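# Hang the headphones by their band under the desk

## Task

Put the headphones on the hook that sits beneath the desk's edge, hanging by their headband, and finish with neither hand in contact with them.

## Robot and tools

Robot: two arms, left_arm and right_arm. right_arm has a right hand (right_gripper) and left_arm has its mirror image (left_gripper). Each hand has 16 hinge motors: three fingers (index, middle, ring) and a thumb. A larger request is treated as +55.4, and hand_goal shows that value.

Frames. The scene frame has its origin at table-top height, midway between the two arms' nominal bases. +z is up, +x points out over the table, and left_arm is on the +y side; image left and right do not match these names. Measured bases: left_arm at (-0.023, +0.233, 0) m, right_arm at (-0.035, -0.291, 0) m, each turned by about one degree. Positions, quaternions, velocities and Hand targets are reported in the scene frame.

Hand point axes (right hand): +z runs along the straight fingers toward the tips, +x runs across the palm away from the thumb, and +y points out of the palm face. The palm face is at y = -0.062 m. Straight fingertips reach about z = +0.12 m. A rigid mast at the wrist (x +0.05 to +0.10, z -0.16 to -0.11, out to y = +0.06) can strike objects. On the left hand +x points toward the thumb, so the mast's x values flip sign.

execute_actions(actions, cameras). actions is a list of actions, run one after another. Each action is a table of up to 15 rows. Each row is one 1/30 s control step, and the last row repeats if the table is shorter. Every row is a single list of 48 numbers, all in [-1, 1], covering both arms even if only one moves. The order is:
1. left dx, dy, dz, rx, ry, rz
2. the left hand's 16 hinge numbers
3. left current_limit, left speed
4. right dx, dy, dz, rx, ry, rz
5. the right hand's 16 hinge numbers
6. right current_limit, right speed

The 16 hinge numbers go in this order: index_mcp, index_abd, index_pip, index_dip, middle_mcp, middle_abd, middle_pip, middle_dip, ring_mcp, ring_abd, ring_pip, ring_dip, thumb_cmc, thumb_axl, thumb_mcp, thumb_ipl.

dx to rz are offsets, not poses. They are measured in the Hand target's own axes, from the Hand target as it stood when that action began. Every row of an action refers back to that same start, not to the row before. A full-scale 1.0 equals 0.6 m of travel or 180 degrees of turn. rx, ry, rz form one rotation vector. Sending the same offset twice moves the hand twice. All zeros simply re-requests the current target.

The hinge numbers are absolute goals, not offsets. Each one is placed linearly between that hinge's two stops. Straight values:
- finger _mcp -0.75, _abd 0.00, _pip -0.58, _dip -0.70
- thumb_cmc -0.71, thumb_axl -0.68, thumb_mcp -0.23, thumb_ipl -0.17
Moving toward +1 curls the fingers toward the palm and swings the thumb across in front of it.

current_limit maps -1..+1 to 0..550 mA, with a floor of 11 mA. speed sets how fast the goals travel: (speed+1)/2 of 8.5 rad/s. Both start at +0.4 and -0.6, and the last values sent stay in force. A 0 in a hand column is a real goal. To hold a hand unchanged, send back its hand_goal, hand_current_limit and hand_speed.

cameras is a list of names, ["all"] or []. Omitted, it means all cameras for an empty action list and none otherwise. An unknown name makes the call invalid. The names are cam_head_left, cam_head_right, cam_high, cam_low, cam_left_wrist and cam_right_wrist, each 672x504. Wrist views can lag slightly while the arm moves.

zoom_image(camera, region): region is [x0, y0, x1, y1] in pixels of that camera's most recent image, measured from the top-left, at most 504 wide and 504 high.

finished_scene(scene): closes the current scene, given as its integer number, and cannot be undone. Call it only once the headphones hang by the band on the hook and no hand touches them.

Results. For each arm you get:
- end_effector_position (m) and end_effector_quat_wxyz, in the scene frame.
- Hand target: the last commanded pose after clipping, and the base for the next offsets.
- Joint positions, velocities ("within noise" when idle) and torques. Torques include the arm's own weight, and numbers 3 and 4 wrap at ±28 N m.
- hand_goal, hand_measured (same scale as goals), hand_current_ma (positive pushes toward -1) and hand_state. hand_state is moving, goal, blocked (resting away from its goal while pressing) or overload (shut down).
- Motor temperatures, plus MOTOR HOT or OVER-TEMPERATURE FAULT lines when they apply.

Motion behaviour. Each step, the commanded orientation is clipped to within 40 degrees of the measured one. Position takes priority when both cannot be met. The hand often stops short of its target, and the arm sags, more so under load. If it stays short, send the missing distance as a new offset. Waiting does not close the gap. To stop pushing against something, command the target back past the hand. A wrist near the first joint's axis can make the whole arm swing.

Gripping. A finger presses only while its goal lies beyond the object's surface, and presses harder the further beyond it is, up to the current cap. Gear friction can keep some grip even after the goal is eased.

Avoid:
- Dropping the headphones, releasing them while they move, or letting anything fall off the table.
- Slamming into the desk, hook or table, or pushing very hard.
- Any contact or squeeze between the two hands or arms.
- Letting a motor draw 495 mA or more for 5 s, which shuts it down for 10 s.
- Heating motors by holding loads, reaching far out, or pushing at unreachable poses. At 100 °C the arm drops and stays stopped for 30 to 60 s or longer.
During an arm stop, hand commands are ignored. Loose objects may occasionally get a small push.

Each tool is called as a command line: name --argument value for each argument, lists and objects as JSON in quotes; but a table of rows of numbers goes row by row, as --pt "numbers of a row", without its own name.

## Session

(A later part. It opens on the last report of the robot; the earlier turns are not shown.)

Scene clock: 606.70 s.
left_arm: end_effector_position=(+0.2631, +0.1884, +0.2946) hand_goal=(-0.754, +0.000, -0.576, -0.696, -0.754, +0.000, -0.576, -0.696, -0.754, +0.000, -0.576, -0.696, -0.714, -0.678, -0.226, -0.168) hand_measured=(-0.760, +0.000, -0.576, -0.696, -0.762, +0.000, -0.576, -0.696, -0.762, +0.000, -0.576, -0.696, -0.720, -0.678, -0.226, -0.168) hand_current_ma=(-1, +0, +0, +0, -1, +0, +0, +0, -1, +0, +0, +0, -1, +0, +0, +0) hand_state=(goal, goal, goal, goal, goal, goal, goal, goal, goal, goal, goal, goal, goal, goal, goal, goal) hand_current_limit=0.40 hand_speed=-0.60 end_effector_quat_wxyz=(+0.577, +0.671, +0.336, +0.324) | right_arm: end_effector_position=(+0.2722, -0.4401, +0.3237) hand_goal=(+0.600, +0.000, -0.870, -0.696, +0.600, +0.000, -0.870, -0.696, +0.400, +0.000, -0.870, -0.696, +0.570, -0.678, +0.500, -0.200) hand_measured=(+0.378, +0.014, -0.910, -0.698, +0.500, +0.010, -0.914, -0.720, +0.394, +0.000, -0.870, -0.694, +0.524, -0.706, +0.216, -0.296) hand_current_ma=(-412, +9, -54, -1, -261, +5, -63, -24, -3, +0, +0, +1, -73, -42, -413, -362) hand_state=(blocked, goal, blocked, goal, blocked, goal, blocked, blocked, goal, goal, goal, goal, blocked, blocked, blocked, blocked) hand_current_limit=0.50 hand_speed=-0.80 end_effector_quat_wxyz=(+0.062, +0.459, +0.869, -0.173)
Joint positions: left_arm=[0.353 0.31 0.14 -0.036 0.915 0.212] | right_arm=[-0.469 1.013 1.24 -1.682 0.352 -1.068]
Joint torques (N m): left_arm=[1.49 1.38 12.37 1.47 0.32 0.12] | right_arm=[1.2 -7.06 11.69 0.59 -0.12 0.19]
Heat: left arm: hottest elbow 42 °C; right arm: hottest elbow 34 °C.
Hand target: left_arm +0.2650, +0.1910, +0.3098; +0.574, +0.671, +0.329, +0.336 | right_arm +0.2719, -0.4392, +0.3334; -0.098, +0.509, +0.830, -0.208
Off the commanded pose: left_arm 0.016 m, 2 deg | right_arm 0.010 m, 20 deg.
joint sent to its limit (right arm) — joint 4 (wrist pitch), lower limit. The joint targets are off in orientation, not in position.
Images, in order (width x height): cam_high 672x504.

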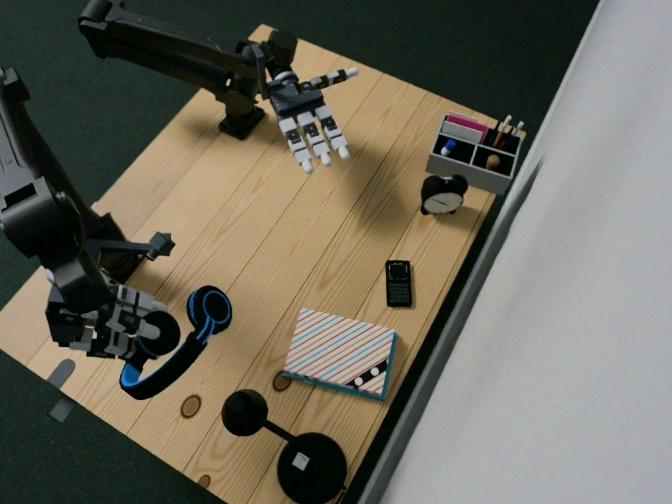

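execute_actions --actions '[[[0,0,0,0,0,0,-0.754,0,-0.576,-0.696,-0.754,0,-0.576,-0.696,-0.754,0,-0.576,-0.696,-0.714,-0.678,-0.226,-0.168,0.4,-0.6,-0.0267,-0.0182,0.0105,0.0088,0.0696,0.1092,0.6,0,-0.869,-0.696,0.6,0,-0.869,-0.696,0.4,0,-0.869,-0.696,0.571,-0.678,0.5,-0.2,0.5,-0.8]],[[0,0,0,0,0,0,-0.754,0,-0.576,-0.696,-0.754,0,-0.576,-0.696,-0.754,0,-0.576,-0.696,-0.714,-0.678,-0.226,-0.168,0.4,-0.6,-0.0328,-0.0077,0.0043,0.0088,0.0696,0.1092,0.6,0,-0.869,-0.696,0.6,0,-0.869,-0.696,0.4,0,-0.869,-0.696,0.571,-0.678,0.5,-0.2,0.5,-0.8]],[[0,0,0,0,0,0,-0.754,0,-0.576,-0.696,-0.754,0,-0.576,-0.696,-0.754,0,-0.576,-0.696,-0.714,-0.678,-0.226,-0.168,0.4,-0.6,-0.0337,0.004,-0.0032,0.0088,0.0696,0.1092,0.6,0,-0.869,-0.696,0.6,0,-0.869,-0.696,0.4,0,-0.869,-0.696,0.571,-0.678,0.5,-0.2,0.5,-0.8]],[[0,0,0,0,0,0,-0.754,0,-0.576,-0.696,-0.754,0,-0.576,-0.696,-0.754,0,-0.576,-0.696,-0.714,-0.678,-0.226,-0.168,0.4,-0.6,-0.029,0.0147,-0.0102,0.0088,0.0696,0.1092,0.6,0,-0.869,-0.696,0.6,0,-0.869,-0.696,0.4,0,-0.869,-0.696,0.571,-0.678,0.5,-0.2,0.5,-0.8]],[[0,0,0,0,0,0,-0.754,0,-0.576,-0.696,-0.754,0,-0.576,-0.696,-0.754,0,-0.576,-0.696,-0.714,-0.678,-0.226,-0.168,0.4,-0.6,-0.0195,0.0227,-0.0162,0.0088,0.0696,0.1092,0.6,0,-0.869,-0.696,0.6,0,-0.869,-0.696,0.4,0,-0.869,-0.696,0.571,-0.678,0.5,-0.2,0.5,-0.8]]]' --cameras '["cam_high"]'

zoom_image --camera "cam_high" --region '[0, 200, 300, 500]'

Scene clock: 622.47 s.
left_arm: end_effector_position=(+0.2631, +0.1884, +0.2946) hand_goal=(-0.754, +0.000, -0.576, -0.696, -0.754, +0.000, -0.576, -0.696, -0.754, +0.000, -0.576, -0.696, -0.714, -0.678, -0.226, -0.168) hand_measured=(-0.760, +0.000, -0.576, -0.696, -0.762, +0.000, -0.576, -0.696, -0.762, +0.000, -0.576, -0.696, -0.720, -0.678, -0.226, -0.168) hand_current_ma=(-1, +0, +0, +0, -1, +0, +0, +0, -1, +0, +0, +0, -1, +0, +0, +0) hand_state=(goal, goal, goal, goal, goal, goal, goal, goal, goal, goal, goal, goal, goal, goal, goal, goal) hand_current_limit=0.40 hand_speed=-0.60 end_effector_quat_wxyz=(+0.577, +0.671, +0.336, +0.324) | right_arm: end_effector_position=(+0.2477, -0.5283, +0.3069) hand_goal=(+0.600, +0.000, -0.870, -0.696, +0.600, +0.000, -0.870, -0.696, +0.400, +0.000, -0.870, -0.696, +0.570, -0.678, +0.500, -0.200) hand_measured=(+0.378, +0.016, -0.914, -0.698, +0.500, +0.008, -0.916, -0.720, +0.392, +0.000, -0.870, -0.694, +0.526, -0.706, +0.216, -0.292) hand_current_ma=(-413, +10, -63, -1, -261, +3, -68, -26, -4, +0, +0, +1, -68, -42, -413, -341) hand_state=(blocked, goal, blocked, goal, blocked, goal, blocked, blocked, goal, goal, goal, goal, blocked, blocked, blocked, blocked) hand_current_limit=0.50 hand_speed=-0.80 end_effector_quat_wxyz=(-0.146, +0.979, -0.031, +0.140)
Joint positions: left_arm=[0.353 0.31 0.14 -0.036 0.915 0.212] | right_arm=[-0.695 1.204 1.369 -1.684 -0.405 0.969]
Joint torques (N m): left_arm=[1.44 1.38 12.44 1.47 0.32 0.11] | right_arm=[0.21 -9 16.17 0.54 -0.02 -0.11]
Heat: left arm: hottest elbow 43 °C; right arm: hottest elbow 33 °C.
Hand target: left_arm +0.2650, +0.1910, +0.3098; +0.574, +0.671, +0.329, +0.336 | right_arm +0.2533, -0.5395, +0.3335; -0.311, +0.950, +0.013, +0.005
Off the commanded pose: left_arm 0.016 m, 2 deg | right_arm 0.029 m, 25 deg.
joint sent to its limit (right arm) — joint 4 (wrist pitch), lower limit. The joint targets are off in orientation, not in position.
Images, in order (width x height): cam_high 672x504.

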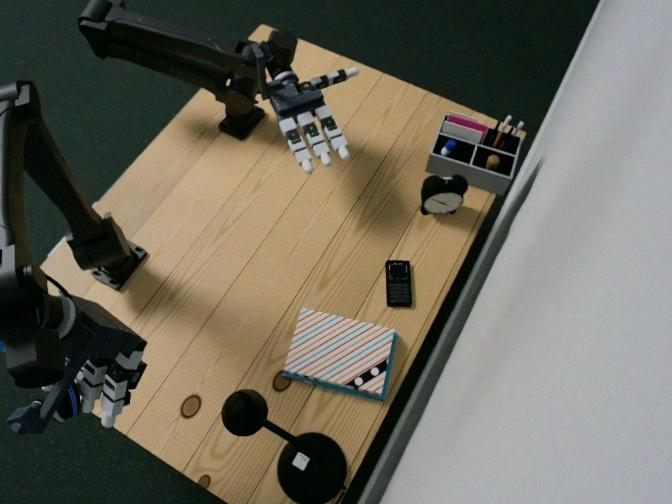

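Scaled by 1.680 from the camera's 672x504 image, which has a finer 960x720 frame.

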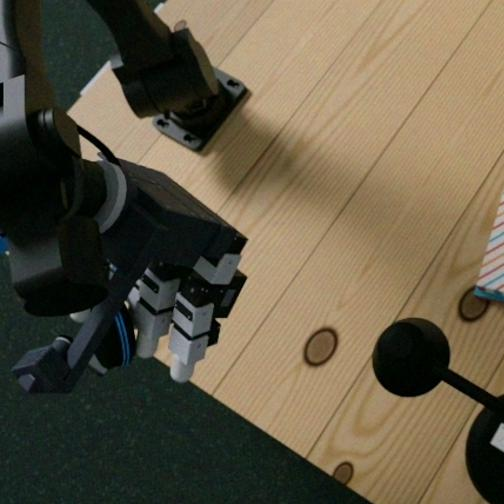

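execute_actions --actions '[[[0,0,0,0,0,0,-0.754,0,-0.576,-0.696,-0.754,0,-0.576,-0.696,-0.754,0,-0.576,-0.696,-0.714,-0.678,-0.226,-0.168,0.4,-0.6,-0.0085,0.0575,-0.034,0.0713,0.0338,0.1036,0.6,0,-0.869,-0.696,0.6,0,-0.869,-0.696,0.4,0,-0.869,-0.696,0.571,-0.678,0.5,-0.2,0.5,-0.8]],[[0,0,0,0,0,0,-0.754,0,-0.576,-0.696,-0.754,0,-0.576,-0.696,-0.754,0,-0.576,-0.696,-0.714,-0.678,-0.226,-0.168,0.4,-0.6,0.0132,0.0477,-0.0458,0.0713,0.0338,0.1036,0.6,0,-0.869,-0.696,0.6,0,-0.869,-0.696,0.4,0,-0.869,-0.696,0.571,-0.678,0.5,-0.2,0.5,-0.8]],[[0,0,0,0,0,0,-0.754,0,-0.576,-0.696,-0.754,0,-0.576,-0.696,-0.754,0,-0.576,-0.696,-0.714,-0.678,-0.226,-0.168,0.4,-0.6,0.0312,0.0292,-0.0522,0.0713,0.0338,0.1036,0.6,0,-0.869,-0.696,0.6,0,-0.869,-0.696,0.4,0,-0.869,-0.696,0.571,-0.678,0.5,-0.2,0.5,-0.8]],[[0,0,0,0,0,0,-0.754,0,-0.576,-0.696,-0.754,0,-0.576,-0.696,-0.754,0,-0.576,-0.696,-0.714,-0.678,-0.226,-0.168,0.4,-0.6,0.0423,0.0052,-0.0518,0.0713,0.0338,0.1036,0.6,0,-0.869,-0.696,0.6,0,-0.869,-0.696,0.4,0,-0.869,-0.696,0.571,-0.678,0.5,-0.2,0.5,-0.8]],[[0,0,0,0,0,0,-0.754,0,-0.576,-0.696,-0.754,0,-0.576,-0.696,-0.754,0,-0.576,-0.696,-0.714,-0.678,-0.226,-0.168,0.4,-0.6,0.0452,-0.0205,-0.0455,0.0713,0.0338,0.1036,0.6,0,-0.869,-0.696,0.6,0,-0.869,-0.696,0.4,0,-0.869,-0.696,0.571,-0.678,0.5,-0.2,0.5,-0.8]]]' --cameras '["cam_high", "cam_head_left", "cam_head_right"]'

zoom_image --camera "cam_high" --region '[0, 200, 300, 500]'

Scene clock: 638.50 s.
left_arm: end_effector_position=(+0.2631, +0.1884, +0.2946) hand_goal=(-0.754, +0.000, -0.576, -0.696, -0.754, +0.000, -0.576, -0.696, -0.754, +0.000, -0.576, -0.696, -0.714, -0.678, -0.226, -0.168) hand_measured=(-0.760, +0.000, -0.576, -0.696, -0.762, +0.000, -0.576, -0.696, -0.762, +0.000, -0.576, -0.696, -0.720, -0.678, -0.226, -0.168) hand_current_ma=(-1, +0, +0, +0, -1, +0, +0, +0, -1, +0, +0, +0, -1, +0, +0, +0) hand_state=(goal, goal, goal, goal, goal, goal, goal, goal, goal, goal, goal, goal, goal, goal, goal, goal) hand_current_limit=0.40 hand_speed=-0.60 end_effector_quat_wxyz=(+0.577, +0.671, +0.336, +0.324) | right_arm: end_effector_position=(+0.2288, -0.7360, +0.2924) hand_goal=(+0.600, +0.000, -0.870, -0.696, +0.600, +0.000, -0.870, -0.696, +0.400, +0.000, -0.870, -0.696, +0.570, -0.678, +0.500, -0.200) hand_measured=(+0.504, +0.018, -0.914, -0.702, +0.494, +0.022, -0.926, -0.728, +0.398, +0.000, -0.870, -0.694, +0.572, -0.682, +0.170, -0.292) hand_current_ma=(-248, +12, -63, -3, -288, +17, -95, -39, +0, +0, +0, +1, +0, -2, -413, -338) hand_state=(blocked, goal, blocked, goal, blocked, blocked, blocked, blocked, goal, goal, goal, goal, goal, goal, blocked, blocked) hand_current_limit=0.50 hand_speed=-0.80 end_effector_quat_wxyz=(+0.616, -0.410, +0.640, -0.205)
Joint positions: left_arm=[0.353 0.31 0.14 -0.036 0.915 0.212] | right_arm=[-1.371 1.876 1.803 -1.684 -1.411 2.063]
Joint torques (N m): left_arm=[1.38 1.38 12.41 1.44 0.32 0.11] | right_arm=[1.38 -20.31 13.91 -0.29 -1.3 0.47]
Heat: left arm: hottest elbow 43 °C; right arm: hottest elbow 35 °C.
Hand target: left_arm +0.2650, +0.1910, +0.3098; +0.574, +0.671, +0.329, +0.336 | right_arm +0.2329, -0.7395, +0.3137; +0.612, -0.358, +0.705, +0.004
Off the commanded pose: left_arm 0.016 m, 2 deg | right_arm 0.022 m, 26 deg.
joint sent to its limit (right arm) — joint 4 (wrist pitch), lower limit; joint 6 (wrist roll), upper limit. The joint targets are off in orientation, not in position.
Images, in order (width x height): cam_head_left 672x504, cam_head_right 672x504, cam_high 672x504.

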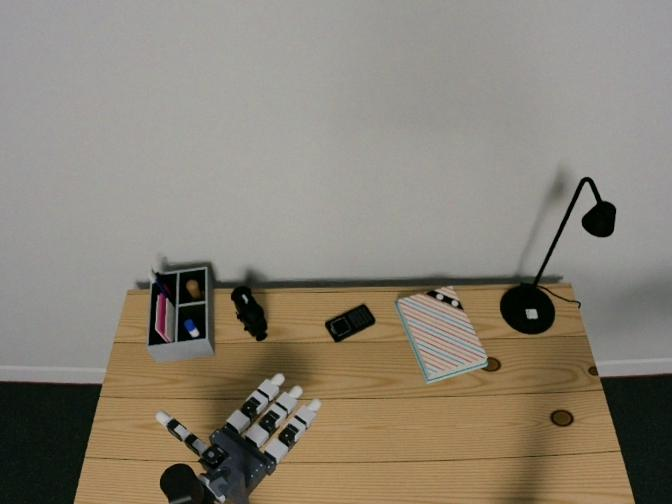

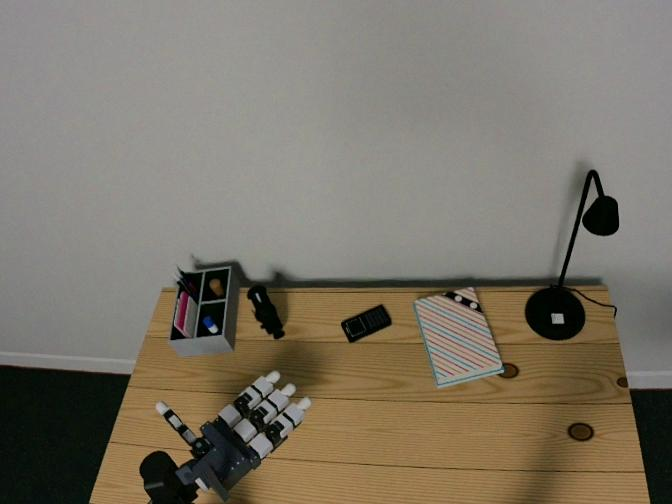

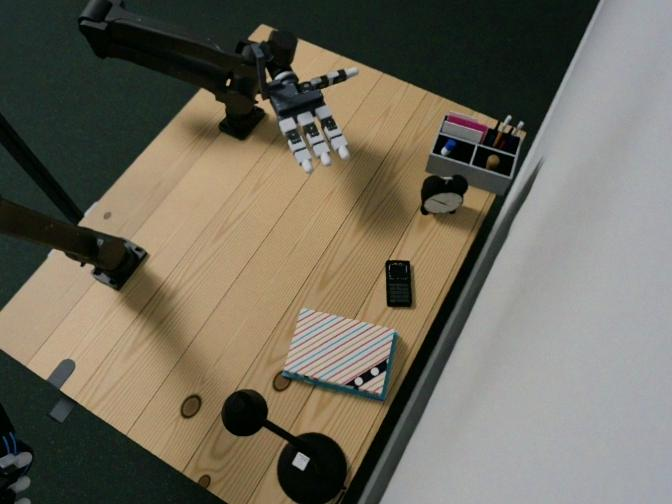

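Scaled by 1.680 from the camera's 672x504 image, which has a finer 960x720 frame.

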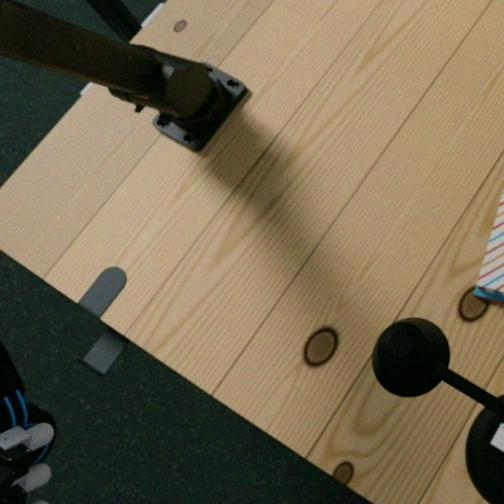

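execute_actions --actions '[[[0,0,0,0,0,0,-0.754,0,-0.576,-0.696,-0.754,0,-0.576,-0.696,-0.754,0,-0.576,-0.696,-0.714,-0.678,-0.226,-0.168,0.4,-0.6,0.062,0.0547,-0.0229,0,0,0,0.66,0,-0.869,-0.696,0.6,0,-0.869,-0.696,0.4,0,-0.869,-0.696,0.571,-0.678,0.5,-0.2,0.5,-0.8]],[[0,0,0,0,0,0,-0.754,0,-0.576,-0.696,-0.754,0,-0.576,-0.696,-0.754,0,-0.576,-0.696,-0.714,-0.678,-0.226,-0.168,0.4,-0.6,0.062,0.0547,-0.0229,0,0,0,0.66,0,-0.869,-0.696,0.6,0,-0.869,-0.696,0.4,0,-0.869,-0.696,0.571,-0.678,0.5,-0.2,0.5,-0.8]],[[0,0,0,0,0,0,-0.754,0,-0.576,-0.696,-0.754,0,-0.576,-0.696,-0.754,0,-0.576,-0.696,-0.714,-0.678,-0.226,-0.168,0.4,-0.6,0.062,0.0547,-0.0229,0,0,0,0.66,0,-0.869,-0.696,0.6,0,-0.869,-0.696,0.4,0,-0.869,-0.696,0.571,-0.678,0.5,-0.2,0.5,-0.8]]]' --cameras '["cam_high", "cam_right_wrist"]'

zoom_image --camera "cam_high" --region '[0, 340, 160, 500]'

Scene clock: 665.67 s.
left_arm: end_effector_position=(+0.2631, +0.1884, +0.2946) hand_goal=(-0.754, +0.000, -0.576, -0.696, -0.754, +0.000, -0.576, -0.696, -0.754, +0.000, -0.576, -0.696, -0.714, -0.678, -0.226, -0.168) hand_measured=(-0.760, +0.000, -0.576, -0.696, -0.762, +0.000, -0.576, -0.696, -0.762, +0.000, -0.576, -0.696, -0.720, -0.678, -0.226, -0.168) hand_current_ma=(-1, +0, +0, +0, -1, +0, +0, +0, -1, +0, +0, +0, -1, +0, +0, +0) hand_state=(goal, goal, goal, goal, goal, goal, goal, goal, goal, goal, goal, goal, goal, goal, goal, goal) hand_current_limit=0.40 hand_speed=-0.60 end_effector_quat_wxyz=(+0.577, +0.671, +0.336, +0.324) | right_arm: end_effector_position=(+0.1479, -0.7397, +0.1769) hand_goal=(+0.660, +0.000, -0.870, -0.696, +0.600, +0.000, -0.870, -0.696, +0.400, +0.000, -0.870, -0.696, +0.570, -0.678, +0.500, -0.200) hand_measured=(+0.536, +0.018, -0.914, -0.706, +0.492, +0.022, -0.926, -0.728, +0.398, +0.000, -0.870, -0.694, +0.582, -0.676, +0.156, -0.292) hand_current_ma=(-375, +12, -63, -7, -299, +17, -95, -39, +0, +0, +0, +1, +9, +1, -412, -338) hand_state=(blocked, goal, blocked, goal, blocked, blocked, blocked, blocked, goal, goal, goal, goal, goal, goal, blocked, blocked) hand_current_limit=0.50 hand_speed=-0.80 end_effector_quat_wxyz=(+0.566, -0.352, +0.738, -0.104)
Joint positions: left_arm=[0.353 0.31 0.14 -0.036 0.915 0.212] | right_arm=[-1.489 1.988 1.678 -1.684 -1.19 2.064]
Joint torques (N m): left_arm=[1.49 1.26 12.38 1.47 0.32 0.12] | right_arm=[0.67 -21.01 9.65 -0.81 -0.89 0.51]
Heat: left arm: hottest elbow 43 °C; right arm: hottest elbow 37 °C.
Hand target: left_arm +0.2650, +0.1910, +0.3098; +0.574, +0.671, +0.329, +0.336 | right_arm +0.1479, -0.7404, +0.1847; +0.612, -0.358, +0.705, +0.004
Off the commanded pose: left_arm 0.016 m, 2 deg | right_arm 0.008 m, 14 deg.
joint sent to its limit (right arm) — joint 4 (wrist pitch), lower limit; joint 6 (wrist roll), upper limit. The joint targets are off in orientation, not in position.
camera_calibration:
cam_right_wrist: T_world_to_cam=[[-0.152648, 0.968329, 0.19758, 0.739163], [-0.398814, -0.243278, 0.884173, -0.318928], [0.904238, 0.0561699, 0.423319, -0.0393555], [0, 0, 0, 1]] pos_world=[0.0212257, -0.791131, 0.152604]
Images, in order (width x height): cam_high 672x504, cam_right_wrist 672x504.

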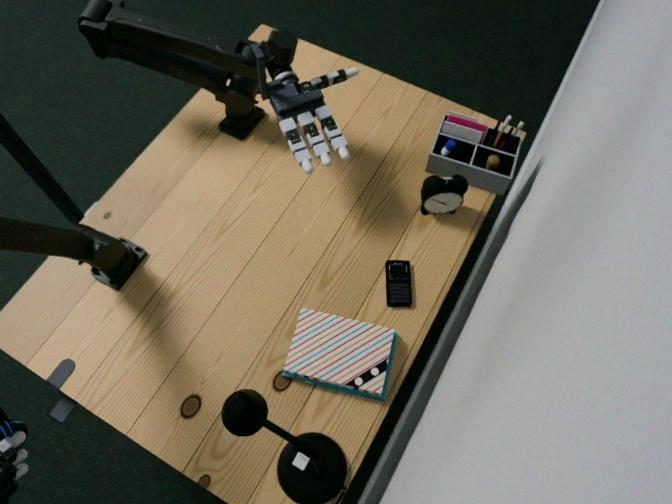

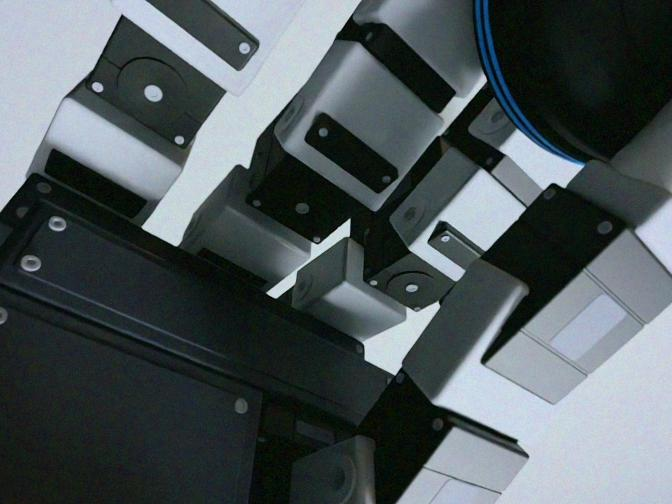

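Scaled by 3.150 from the camera's 672x504 image, which has a finer 960x720 frame.

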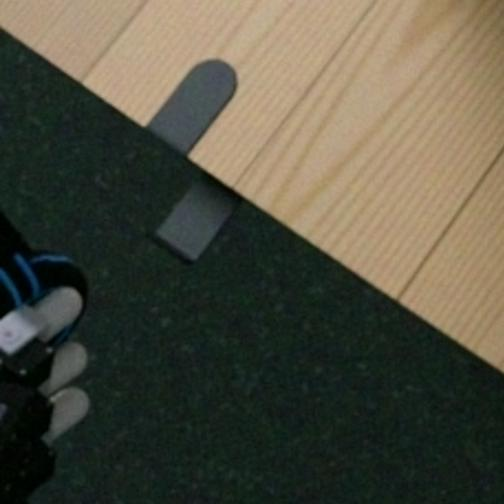

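execute_actions --actions '[[[0,0,0,0,0,0,-0.754,0,-0.576,-0.696,-0.754,0,-0.576,-0.696,-0.754,0,-0.576,-0.696,-0.714,-0.678,-0.226,-0.168,0.4,-0.6,0.0645,0.0273,0.0158,0,0,0,0.66,0,-0.869,-0.696,0.6,0,-0.869,-0.696,0.4,0,-0.869,-0.696,0.571,-0.678,0.5,-0.2,0.5,-0.8]],[[0,0,0,0,0,0,-0.754,0,-0.576,-0.696,-0.754,0,-0.576,-0.696,-0.754,0,-0.576,-0.696,-0.714,-0.678,-0.226,-0.168,0.4,-0.6,0.0645,0.0273,0.0158,0,0,0,0.66,0,-0.869,-0.696,0.6,0,-0.869,-0.696,0.4,0,-0.869,-0.696,0.571,-0.678,0.5,-0.2,0.5,-0.8]],[[0,0,0,0,0,0,-0.754,0,-0.576,-0.696,-0.754,0,-0.576,-0.696,-0.754,0,-0.576,-0.696,-0.714,-0.678,-0.226,-0.168,0.4,-0.6,0.0645,0.0273,0.0158,0,0,0,0.66,0,-0.869,-0.696,0.6,0,-0.869,-0.696,0.4,0,-0.869,-0.696,0.571,-0.678,0.5,-0.2,0.5,-0.8]],[[0,0,0,0,0,0,-0.754,0,-0.576,-0.696,-0.754,0,-0.576,-0.696,-0.754,0,-0.576,-0.696,-0.714,-0.678,-0.226,-0.168,0.4,-0.6,0.0645,0.0273,0.0158,0,0,0,0.66,0,-0.869,-0.696,0.6,0,-0.869,-0.696,0.4,0,-0.869,-0.696,0.571,-0.678,0.5,-0.2,0.5,-0.8]],[[0,0,0,0,0,0,-0.754,0,-0.576,-0.696,-0.754,0,-0.576,-0.696,-0.754,0,-0.576,-0.696,-0.714,-0.678,-0.226,-0.168,0.4,-0.6,0.0645,0.0273,0.0158,0,0,0,0.66,0,-0.869,-0.696,0.6,0,-0.869,-0.696,0.4,0,-0.869,-0.696,0.571,-0.678,0.5,-0.2,0.5,-0.8]]]' --cameras '["cam_high", "cam_low"]'

zoom_image --camera "cam_high" --region '[0, 340, 160, 500]'

zoom_image --camera "cam_low" --region '[340, 160, 560, 380]'

Scene clock: 684.37 s.
left_arm: end_effector_position=(+0.2631, +0.1884, +0.2946) hand_goal=(-0.754, +0.000, -0.576, -0.696, -0.754, +0.000, -0.576, -0.696, -0.754, +0.000, -0.576, -0.696, -0.714, -0.678, -0.226, -0.168) hand_measured=(-0.760, +0.000, -0.576, -0.696, -0.762, +0.000, -0.576, -0.696, -0.762, +0.000, -0.576, -0.696, -0.720, -0.678, -0.226, -0.168) hand_current_ma=(-1, +0, +0, +0, -1, +0, +0, +0, -1, +0, +0, +0, -1, +0, +0, +0) hand_state=(goal, goal, goal, goal, goal, goal, goal, goal, goal, goal, goal, goal, goal, goal, goal, goal) hand_current_limit=0.40 hand_speed=-0.60 end_effector_quat_wxyz=(+0.577, +0.671, +0.336, +0.324) | right_arm: end_effector_position=(+0.1426, -0.7446, -0.0394) hand_goal=(+0.660, +0.000, -0.870, -0.696, +0.600, +0.000, -0.870, -0.696, +0.400, +0.000, -0.870, -0.696, +0.570, -0.678, +0.500, -0.200) hand_measured=(+0.548, +0.014, -0.914, -0.706, +0.484, +0.012, -0.928, -0.728, +0.398, +0.000, -0.870, -0.694, +0.594, -0.670, +0.156, -0.292) hand_current_ma=(-319, +9, -63, -7, -329, +7, -103, -39, +0, +0, +0, +1, +25, +6, -413, -338) hand_state=(blocked, goal, blocked, goal, blocked, goal, blocked, blocked, goal, goal, goal, goal, blocked, goal, blocked, blocked) hand_current_limit=0.50 hand_speed=-0.80 end_effector_quat_wxyz=(+0.595, -0.347, +0.725, -0.013)
Joint positions: left_arm=[0.353 0.31 0.14 -0.036 0.915 0.212] | right_arm=[-1.478 2.45 1.773 -1.684 -1.143 1.837]
Joint torques (N m): left_arm=[1.32 1.49 12.41 1.46 0.32 0.12] | right_arm=[1.9 -23.77 9.54 -1.46 -0.62 0.44]
Heat: left arm: hottest elbow 43 °C; right arm: hottest elbow 34 °C.
Hand target: left_arm +0.2650, +0.1910, +0.3098; +0.574, +0.671, +0.329, +0.336 | right_arm +0.1483, -0.7552, -0.0301; +0.612, -0.358, +0.705, +0.004
Off the commanded pose: left_arm 0.016 m, 2 deg | right_arm 0.015 m, 4 deg.
joint sent to its limit (right arm) — joint 4 (wrist pitch), lower limit. The joint targets are off in orientation, not in position.
Images, in order (width x height): cam_high 672x504, cam_low 672x504.

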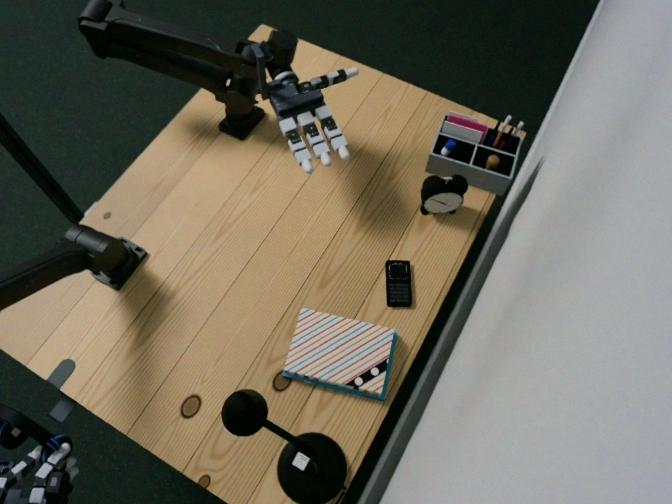

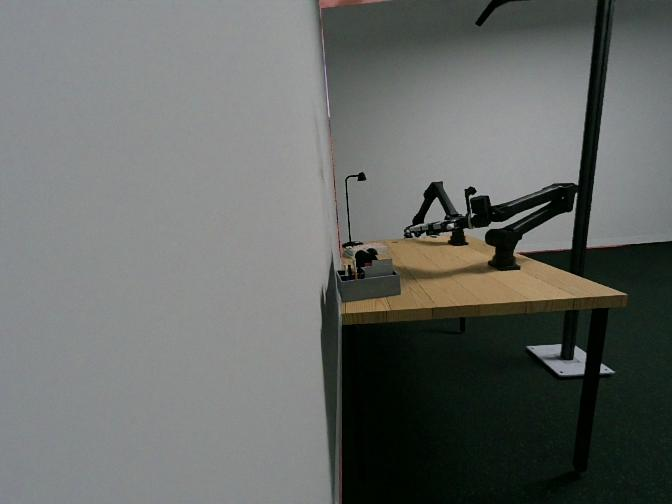

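Scaled by 3.150 from the camera's 672x504 image, which has a finer 960x720 frame.

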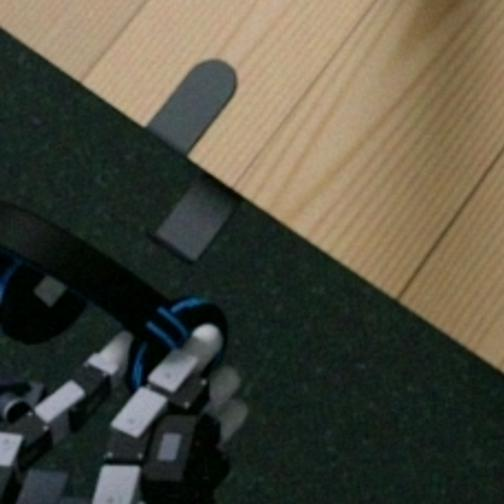

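Scaled by 2.291 from the camera's 672x504 image, which has a finer 960x720 frame.

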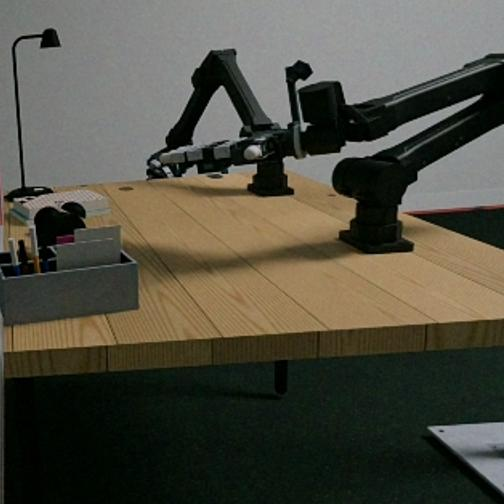

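execute_actions --actions '[[[0,0,0,0,0,0,-0.754,0,-0.576,-0.696,-0.754,0,-0.576,-0.696,-0.754,0,-0.576,-0.696,-0.714,-0.678,-0.226,-0.168,0.4,-0.6,0.0645,0.0273,0.0158,0,0,0,0.66,0,-0.869,-0.696,0.6,0,-0.869,-0.696,0.4,0,-0.869,-0.696,0.571,-0.678,0.5,-0.2,0.5,-0.8]],[[0,0,0,0,0,0,-0.754,0,-0.576,-0.696,-0.754,0,-0.576,-0.696,-0.754,0,-0.576,-0.696,-0.714,-0.678,-0.226,-0.168,0.4,-0.6,0.0645,0.0273,0.0158,0,0,0,0.66,0,-0.869,-0.696,0.6,0,-0.869,-0.696,0.4,0,-0.869,-0.696,0.571,-0.678,0.5,-0.2,0.5,-0.8]],[[0,0,0,0,0,0,-0.754,0,-0.576,-0.696,-0.754,0,-0.576,-0.696,-0.754,0,-0.576,-0.696,-0.714,-0.678,-0.226,-0.168,0.4,-0.6,0.0209,0.0089,0.0051,0,0,0,0.66,0,-0.869,-0.696,0.6,0,-0.869,-0.696,0.4,0,-0.869,-0.696,0.571,-0.678,0.5,-0.2,0.5,-0.8]]]' --cameras '["cam_high"]'

zoom_image --camera "cam_high" --region '[0, 364, 140, 504]'

Scene clock: 704.70 s.
left_arm: end_effector_position=(+0.2631, +0.1884, +0.2946) hand_goal=(-0.754, +0.000, -0.576, -0.696, -0.754, +0.000, -0.576, -0.696, -0.754, +0.000, -0.576, -0.696, -0.714, -0.678, -0.226, -0.168) hand_measured=(-0.760, +0.000, -0.576, -0.696, -0.762, +0.000, -0.576, -0.696, -0.762, +0.000, -0.576, -0.696, -0.720, -0.678, -0.226, -0.168) hand_current_ma=(-1, +0, +0, +0, -1, +0, +0, +0, -1, +0, +0, +0, -1, +0, +0, +0) hand_state=(goal, goal, goal, goal, goal, goal, goal, goal, goal, goal, goal, goal, goal, goal, goal, goal) hand_current_limit=0.40 hand_speed=-0.60 end_effector_quat_wxyz=(+0.577, +0.671, +0.336, +0.324) | right_arm: end_effector_position=(+0.1431, -0.7556, -0.1311) hand_goal=(+0.660, +0.000, -0.870, -0.696, +0.600, +0.000, -0.870, -0.696, +0.400, +0.000, -0.870, -0.696, +0.570, -0.678, +0.500, -0.200) hand_measured=(+0.548, +0.012, -0.914, -0.706, +0.484, +0.012, -0.928, -0.728, +0.398, +0.000, -0.870, -0.694, +0.594, -0.670, +0.156, -0.292) hand_current_ma=(-316, +7, -63, -7, -329, +7, -103, -39, +0, +0, +0, +1, +26, +7, -413, -338) hand_state=(blocked, goal, blocked, goal, blocked, goal, blocked, blocked, goal, goal, goal, goal, blocked, goal, blocked, blocked) hand_current_limit=0.50 hand_speed=-0.80 end_effector_quat_wxyz=(+0.603, -0.356, +0.714, -0.010)
Joint positions: left_arm=[0.353 0.31 0.14 -0.036 0.915 0.212] | right_arm=[-1.477 2.672 1.93 -1.684 -1.142 1.761]
Joint torques (N m): left_arm=[1.49 1.38 12.38 1.44 0.32 0.12] | right_arm=[1.85 -23.47 8.79 -1.55 -0.57 0.44]
Heat: left arm: hottest elbow 43 °C; right arm: hottest elbow 33 °C.
Hand target: left_arm +0.2650, +0.1910, +0.3098; +0.574, +0.671, +0.329, +0.336 | right_arm +0.1485, -0.7621, -0.1300; +0.613, -0.358, +0.705, +0.004
Off the commanded pose: left_arm 0.016 m, 2 deg | right_arm 0.008 m, 2 deg.
joint sent to its limit (right arm) — joint 4 (wrist pitch), lower limit. The joint targets still meet the commanded pose.
Images, in order (width x height): cam_high 672x504.

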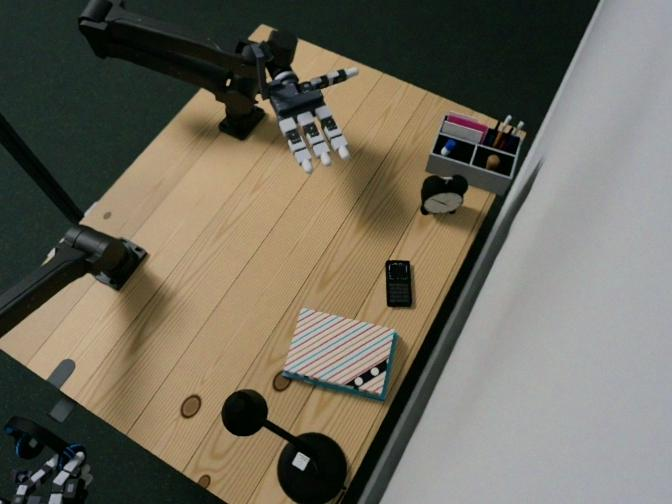

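Scaled by 3.600 from the camera's 672x504 image, which has a finer 960x720 frame.

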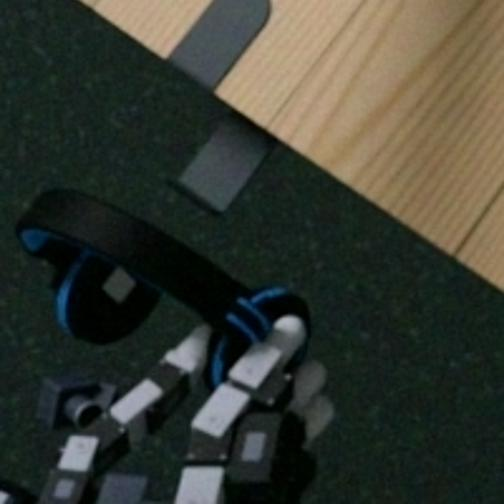

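zoom_image --camera "cam_high" --region '[0, 400, 90, 490]'

Scaled by 5.600 from the camera's 672x504 image, which has a finer 960x720 frame.

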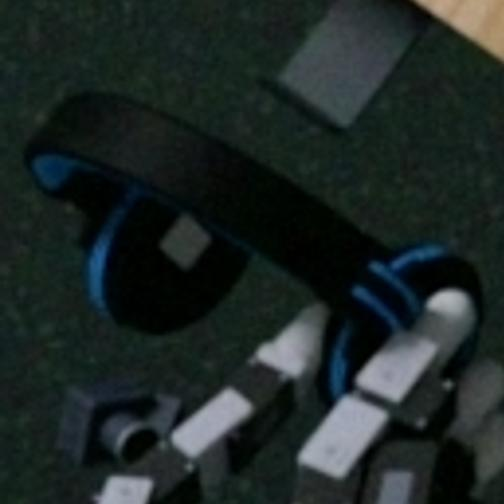

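execute_actions --actions '[[[0,0,0,0,0,0,-0.754,0,-0.576,-0.696,-0.754,0,-0.576,-0.696,-0.754,0,-0.576,-0.696,-0.714,-0.678,-0.226,-0.168,0.4,-0.6,-0.015,0.0261,0.0067,0,0,0,0.66,0,-0.869,-0.696,0.6,0,-0.869,-0.696,0.4,0,-0.869,-0.696,0.571,-0.678,0.5,-0.2,0.5,-0.8]],[[0,0,0,0,0,0,-0.754,0,-0.576,-0.696,-0.754,0,-0.576,-0.696,-0.754,0,-0.576,-0.696,-0.714,-0.678,-0.226,-0.168,0.4,-0.6,-0.015,0.0261,0.0067,0,0,0,0.66,0,-0.869,-0.696,0.6,0,-0.869,-0.696,0.4,0,-0.869,-0.696,0.571,-0.678,0.5,-0.2,0.5,-0.8]],[[0,0,0,0,0,0,-0.754,0,-0.576,-0.696,-0.754,0,-0.576,-0.696,-0.754,0,-0.576,-0.696,-0.714,-0.678,-0.226,-0.168,0.4,-0.6,-0.015,0.0261,0.0067,0,0,0,0.66,0,-0.869,-0.696,0.6,0,-0.869,-0.696,0.4,0,-0.869,-0.696,0.571,-0.678,0.5,-0.2,0.5,-0.8]]]' --cameras '["cam_high"]'

zoom_image --camera "cam_high" --region '[0, 370, 110, 480]'

Scene clock: 835.70 s.
left_arm: end_effector_position=(+0.2631, +0.1884, +0.2946) hand_goal=(-0.754, +0.000, -0.576, -0.696, -0.754, +0.000, -0.576, -0.696, -0.754, +0.000, -0.576, -0.696, -0.714, -0.678, -0.226, -0.168) hand_measured=(-0.760, +0.000, -0.576, -0.696, -0.762, +0.000, -0.576, -0.696, -0.762, +0.000, -0.576, -0.696, -0.720, -0.678, -0.226, -0.168) hand_current_ma=(-1, +0, +0, +0, -1, +0, +0, +0, -1, +0, +0, +0, -1, +0, +0, +0) hand_state=(goal, goal, goal, goal, goal, goal, goal, goal, goal, goal, goal, goal, goal, goal, goal, goal) hand_current_limit=0.40 hand_speed=-0.60 end_effector_quat_wxyz=(+0.577, +0.671, +0.336, +0.324) | right_arm: end_effector_position=(+0.1346, -0.7041, -0.1400) hand_goal=(+0.660, +0.000, -0.870, -0.696, +0.600, +0.000, -0.870, -0.696, +0.400, +0.000, -0.870, -0.696, +0.570, -0.678, +0.500, -0.200) hand_measured=(+0.548, +0.012, -0.914, -0.706, +0.484, +0.014, -0.928, -0.728, +0.398, +0.000, -0.870, -0.694, +0.594, -0.670, +0.156, -0.292) hand_current_ma=(-314, +7, -63, -7, -329, +8, -103, -39, +0, +0, +0, +1, +27, +7, -412, -338) hand_state=(blocked, goal, blocked, goal, blocked, goal, blocked, blocked, goal, goal, goal, goal, blocked, goal, blocked, blocked) hand_current_limit=0.50 hand_speed=-0.80 end_effector_quat_wxyz=(+0.616, -0.360, +0.701, +0.004)
Joint positions: left_arm=[0.353 0.31 0.14 -0.036 0.915 0.212] | right_arm=[-1.477 2.634 1.756 -1.658 -1.134 1.663]
Joint torques (N m): left_arm=[1.49 1.26 12.4 1.48 0.32 0.12] | right_arm=[0.91 -24.64 4.51 -1.36 -0.46 0.44]
Motor temperatures (°C): left_arm=[19 21 44 17 18 20] | right_arm=[16 32 30 18 22 20]
Heat: left arm: hottest elbow 44 °C; right arm: hottest shoulder 32 °C.
Hand target: left_arm +0.2650, +0.1910, +0.3098; +0.574, +0.671, +0.329, +0.336 | right_arm +0.1348, -0.7082, -0.1301; +0.612, -0.358, +0.705, +0.004
Off the commanded pose: left_arm 0.016 m, 2 deg | right_arm 0.011 m, 1 deg.
Images, in order (width x height): cam_high 672x504.

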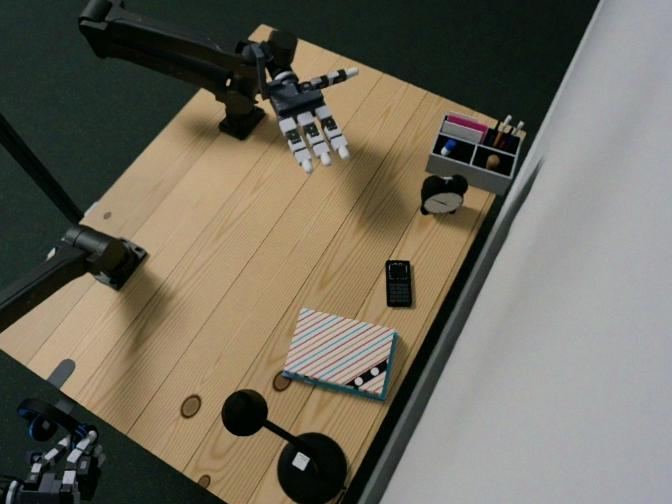

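Scaled by 4.582 from the camera's 672x504 image, which has a finer 960x720 frame.

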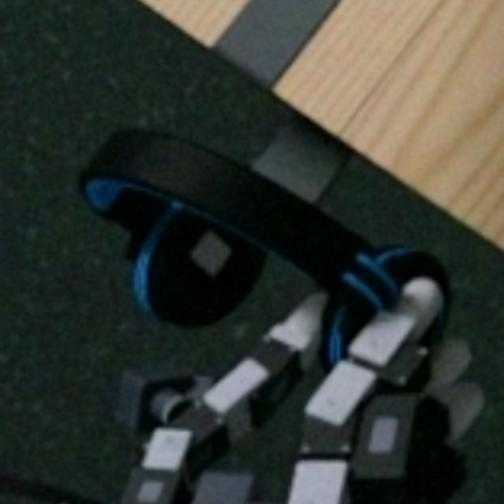

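execute_actions --actions '[[[0,0,0,0,0,0,-0.754,0,-0.576,-0.696,-0.754,0,-0.576,-0.696,-0.754,0,-0.576,-0.696,-0.714,-0.678,-0.226,-0.168,0.4,-0.6,-0.0184,0.0275,0.0158,0,0,0,0.66,0,-0.869,-0.696,0.6,0,-0.869,-0.696,0.4,0,-0.869,-0.696,0.571,-0.678,0.5,-0.2,0.5,-0.8]],[[0,0,0,0,0,0,-0.754,0,-0.576,-0.696,-0.754,0,-0.576,-0.696,-0.754,0,-0.576,-0.696,-0.714,-0.678,-0.226,-0.168,0.4,-0.6,0.0144,0.0072,0.0042,0,0,0,0.66,0,-0.869,-0.696,0.6,0,-0.869,-0.696,0.4,0,-0.869,-0.696,0.571,-0.678,0.5,-0.2,0.5,-0.8]],[[0,0,0,0,0,0,-0.754,0,-0.576,-0.696,-0.754,0,-0.576,-0.696,-0.754,0,-0.576,-0.696,-0.714,-0.678,-0.226,-0.168,0.4,-0.6,0.0144,0.0072,0.0042,0,0,0,0.66,0,-0.869,-0.696,0.6,0,-0.869,-0.696,0.4,0,-0.869,-0.696,0.571,-0.678,0.5,-0.2,0.5,-0.8]]]' --cameras '["cam_high"]'

zoom_image --camera "cam_high" --region '[0, 370, 110, 480]'

Scene clock: 862.80 s.
left_arm: end_effector_position=(+0.2631, +0.1884, +0.2946) hand_goal=(-0.754, +0.000, -0.576, -0.696, -0.754, +0.000, -0.576, -0.696, -0.754, +0.000, -0.576, -0.696, -0.714, -0.678, -0.226, -0.168) hand_measured=(-0.760, +0.000, -0.576, -0.696, -0.762, +0.000, -0.576, -0.696, -0.762, +0.000, -0.576, -0.696, -0.720, -0.678, -0.226, -0.168) hand_current_ma=(-1, +0, +0, +0, -1, +0, +0, +0, -1, +0, +0, +0, -1, +0, +0, +0) hand_state=(goal, goal, goal, goal, goal, goal, goal, goal, goal, goal, goal, goal, goal, goal, goal, goal) hand_current_limit=0.40 hand_speed=-0.60 end_effector_quat_wxyz=(+0.577, +0.671, +0.336, +0.324) | right_arm: end_effector_position=(+0.1320, -0.6821, -0.1490) hand_goal=(+0.660, +0.000, -0.870, -0.696, +0.600, +0.000, -0.870, -0.696, +0.400, +0.000, -0.870, -0.696, +0.570, -0.678, +0.500, -0.200) hand_measured=(+0.548, +0.012, -0.914, -0.706, +0.484, +0.016, -0.928, -0.728, +0.398, +0.000, -0.870, -0.694, +0.596, -0.670, +0.156, -0.292) hand_current_ma=(-313, +6, -63, -7, -329, +10, -103, -39, +0, +0, +0, +1, +28, +7, -412, -338) hand_state=(blocked, goal, blocked, goal, blocked, goal, blocked, blocked, goal, goal, goal, goal, blocked, goal, blocked, blocked) hand_current_limit=0.50 hand_speed=-0.80 end_effector_quat_wxyz=(+0.614, -0.366, +0.699, -0.003)
Joint positions: left_arm=[0.353 0.31 0.14 -0.036 0.915 0.212] | right_arm=[-1.477 2.607 1.662 -1.578 -1.134 1.657]
Joint torques (N m): left_arm=[1.44 1.38 12.38 1.5 0.32 0.11] | right_arm=[1.38 -21.13 6.06 -1.36 -0.61 0.52]
Heat: left arm: hottest elbow 44 °C; right arm: hottest shoulder 30 °C.
Hand target: left_arm +0.2650, +0.1910, +0.3098; +0.574, +0.671, +0.329, +0.336 | right_arm +0.1345, -0.6862, -0.1500; +0.612, -0.358, +0.705, +0.004
Off the commanded pose: left_arm 0.016 m, 2 deg | right_arm 0.005 m, 1 deg.
Images, in order (width x height): cam_high 672x504.

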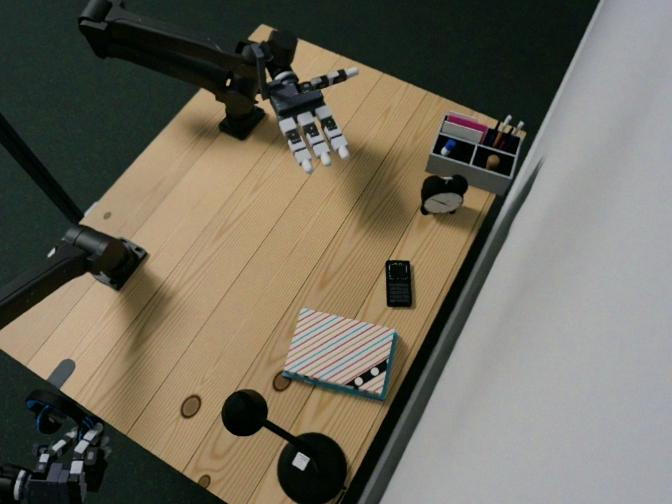

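Scaled by 4.582 from the camera's 672x504 image, which has a finer 960x720 frame.

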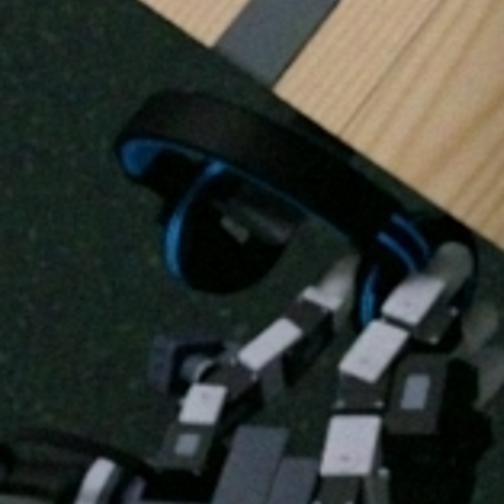

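execute_actions --actions '[[[0,0,0,0,0,0,-0.754,0,-0.576,-0.696,-0.754,0,-0.576,-0.696,-0.754,0,-0.576,-0.696,-0.714,-0.678,-0.226,-0.168,0.4,-0.6,0.0144,0.0072,0.0042,0,0,0,0.66,0,-0.869,-0.696,0.6,0,-0.869,-0.696,0.4,0,-0.869,-0.696,0.571,-0.678,0.5,-0.2,0.5,-0.8]],[[0,0,0,0,0,0,-0.754,0,-0.576,-0.696,-0.754,0,-0.576,-0.696,-0.754,0,-0.576,-0.696,-0.714,-0.678,-0.226,-0.168,0.4,-0.6,0.0144,0.0072,0.0042,0,0,0,0.66,0,-0.869,-0.696,0.6,0,-0.869,-0.696,0.4,0,-0.869,-0.696,0.571,-0.678,0.5,-0.2,0.5,-0.8]]]' --cameras '["cam_high"]'

zoom_image --camera "cam_high" --region '[0, 370, 110, 480]'

Scene clock: 875.07 s.
left_arm: end_effector_position=(+0.2631, +0.1884, +0.2946) hand_goal=(-0.754, +0.000, -0.576, -0.696, -0.754, +0.000, -0.576, -0.696, -0.754, +0.000, -0.576, -0.696, -0.714, -0.678, -0.226, -0.168) hand_measured=(-0.760, +0.000, -0.576, -0.696, -0.762, +0.000, -0.576, -0.696, -0.762, +0.000, -0.576, -0.696, -0.720, -0.678, -0.226, -0.168) hand_current_ma=(-1, +0, +0, +0, -1, +0, +0, +0, -1, +0, +0, +0, -1, +0, +0, +0) hand_state=(goal, goal, goal, goal, goal, goal, goal, goal, goal, goal, goal, goal, goal, goal, goal, goal) hand_current_limit=0.40 hand_speed=-0.60 end_effector_quat_wxyz=(+0.577, +0.671, +0.336, +0.324) | right_arm: end_effector_position=(+0.1319, -0.6808, -0.1694) hand_goal=(+0.660, +0.000, -0.870, -0.696, +0.600, +0.000, -0.870, -0.696, +0.400, +0.000, -0.870, -0.696, +0.570, -0.678, +0.500, -0.200) hand_measured=(+0.548, +0.012, -0.914, -0.706, +0.484, +0.016, -0.928, -0.728, +0.398, +0.000, -0.870, -0.694, +0.596, -0.670, +0.156, -0.292) hand_current_ma=(-313, +6, -63, -7, -329, +10, -103, -39, +0, +0, +0, +1, +28, +7, -413, -338) hand_state=(blocked, goal, blocked, goal, blocked, goal, blocked, blocked, goal, goal, goal, goal, blocked, goal, blocked, blocked) hand_current_limit=0.50 hand_speed=-0.80 end_effector_quat_wxyz=(+0.615, -0.365, +0.699, -0.002)
Joint positions: left_arm=[0.353 0.31 0.14 -0.036 0.915 0.212] | right_arm=[-1.477 2.652 1.686 -1.56 -1.134 1.657]
Joint torques (N m): left_arm=[1.44 1.38 12.41 1.46 0.32 0.12] | right_arm=[1.32 -21.36 6.09 -1.36 -0.6 0.53]
Heat: left arm: hottest elbow 44 °C; right arm: hottest shoulder 30 °C.
Hand target: left_arm +0.2650, +0.1910, +0.3098; +0.574, +0.671, +0.329, +0.336 | right_arm +0.1346, -0.6861, -0.1700; +0.612, -0.358, +0.705, +0.004
Off the commanded pose: left_arm 0.016 m, 2 deg | right_arm 0.006 m, 1 deg.
Images, in order (width x height): cam_high 672x504.

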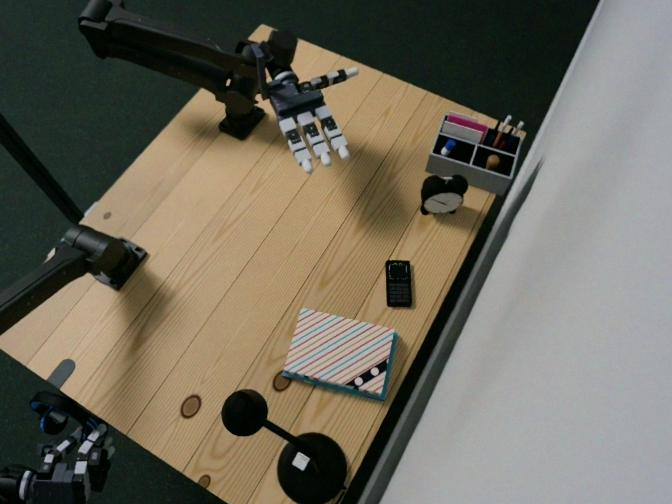

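Scaled by 4.582 from the camera's 672x504 image, which has a finer 960x720 frame.

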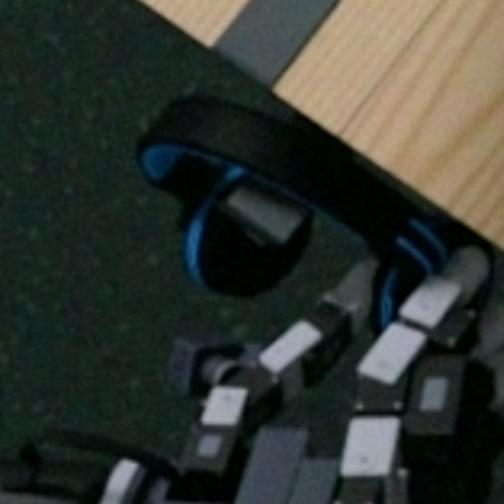

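execute_actions --actions '[[[0,0,0,0,0,0,-0.754,0,-0.576,-0.696,-0.754,0,-0.576,-0.696,-0.754,0,-0.576,-0.696,-0.714,-0.678,-0.226,-0.168,0.4,-0.6,0.0144,0.0072,0.0042,0,0,0,0.66,0,-0.869,-0.696,0.6,0,-0.869,-0.696,0.4,0,-0.869,-0.696,0.571,-0.678,0.5,-0.2,0.5,-0.8]],[[0,0,0,0,0,0,-0.754,0,-0.576,-0.696,-0.754,0,-0.576,-0.696,-0.754,0,-0.576,-0.696,-0.714,-0.678,-0.226,-0.168,0.4,-0.6,0.0144,0.0072,0.0042,0,0,0,0.66,0,-0.869,-0.696,0.6,0,-0.869,-0.696,0.4,0,-0.869,-0.696,0.571,-0.678,0.5,-0.2,0.5,-0.8]]]' --cameras '["cam_high"]'

zoom_image --camera "cam_high" --region '[0, 370, 110, 480]'

Scene clock: 885.77 s.
left_arm: end_effector_position=(+0.2631, +0.1884, +0.2946) hand_goal=(-0.754, +0.000, -0.576, -0.696, -0.754, +0.000, -0.576, -0.696, -0.754, +0.000, -0.576, -0.696, -0.714, -0.678, -0.226, -0.168) hand_measured=(-0.760, +0.000, -0.576, -0.696, -0.762, +0.000, -0.576, -0.696, -0.762, +0.000, -0.576, -0.696, -0.720, -0.678, -0.226, -0.168) hand_current_ma=(-1, +0, +0, +0, -1, +0, +0, +0, -1, +0, +0, +0, -1, +0, +0, +0) hand_state=(goal, goal, goal, goal, goal, goal, goal, goal, goal, goal, goal, goal, goal, goal, goal, goal) hand_current_limit=0.40 hand_speed=-0.60 end_effector_quat_wxyz=(+0.577, +0.671, +0.336, +0.324) | right_arm: end_effector_position=(+0.1328, -0.6813, -0.1810) hand_goal=(+0.660, +0.000, -0.870, -0.696, +0.600, +0.000, -0.870, -0.696, +0.400, +0.000, -0.870, -0.696, +0.570, -0.678, +0.500, -0.200) hand_measured=(+0.548, +0.000, -0.914, -0.708, +0.484, +0.006, -0.928, -0.728, +0.398, +0.000, -0.870, -0.694, +0.592, -0.670, +0.156, -0.292) hand_current_ma=(-313, +0, -64, -8, -329, +2, -103, -39, +0, +0, +0, +1, +22, +6, -412, -338) hand_state=(blocked, goal, blocked, goal, blocked, goal, blocked, blocked, goal, goal, goal, goal, blocked, goal, blocked, blocked) hand_current_limit=0.50 hand_speed=-0.80 end_effector_quat_wxyz=(+0.616, -0.352, +0.705, +0.008)
Joint positions: left_arm=[0.353 0.31 0.14 -0.036 0.915 0.212] | right_arm=[-1.477 2.687 1.713 -1.553 -1.137 1.69]
Joint torques (N m): left_arm=[1.49 1.32 12.41 1.46 0.32 0.12] | right_arm=[1.32 -20.54 6.13 -0.87 -0.48 0.28]
Heat: left arm: hottest elbow 44 °C; right arm: hottest shoulder 29 °C.
Hand target: left_arm +0.2650, +0.1910, +0.3098; +0.574, +0.671, +0.329, +0.336 | right_arm +0.1346, -0.6861, -0.1900; +0.613, -0.358, +0.705, +0.004
Off the commanded pose: left_arm 0.016 m, 2 deg | right_arm 0.010 m, 1 deg.
Images, in order (width x height): cam_high 672x504.

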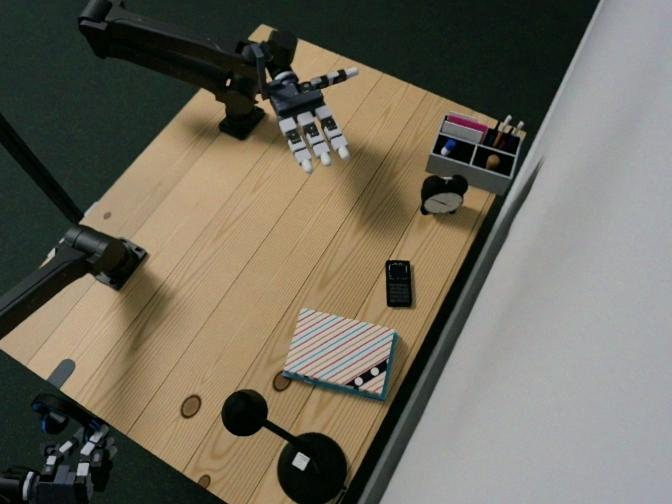

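Scaled by 4.582 from the camera's 672x504 image, which has a finer 960x720 frame.

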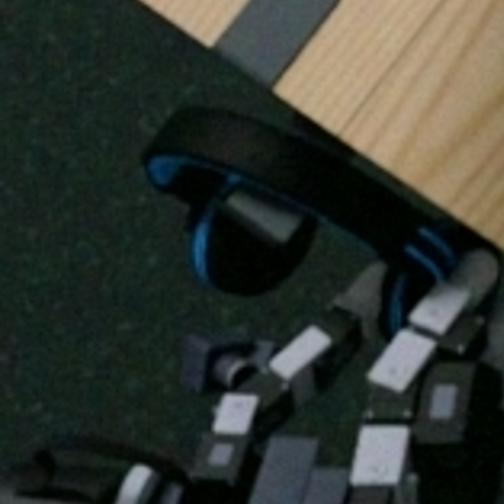

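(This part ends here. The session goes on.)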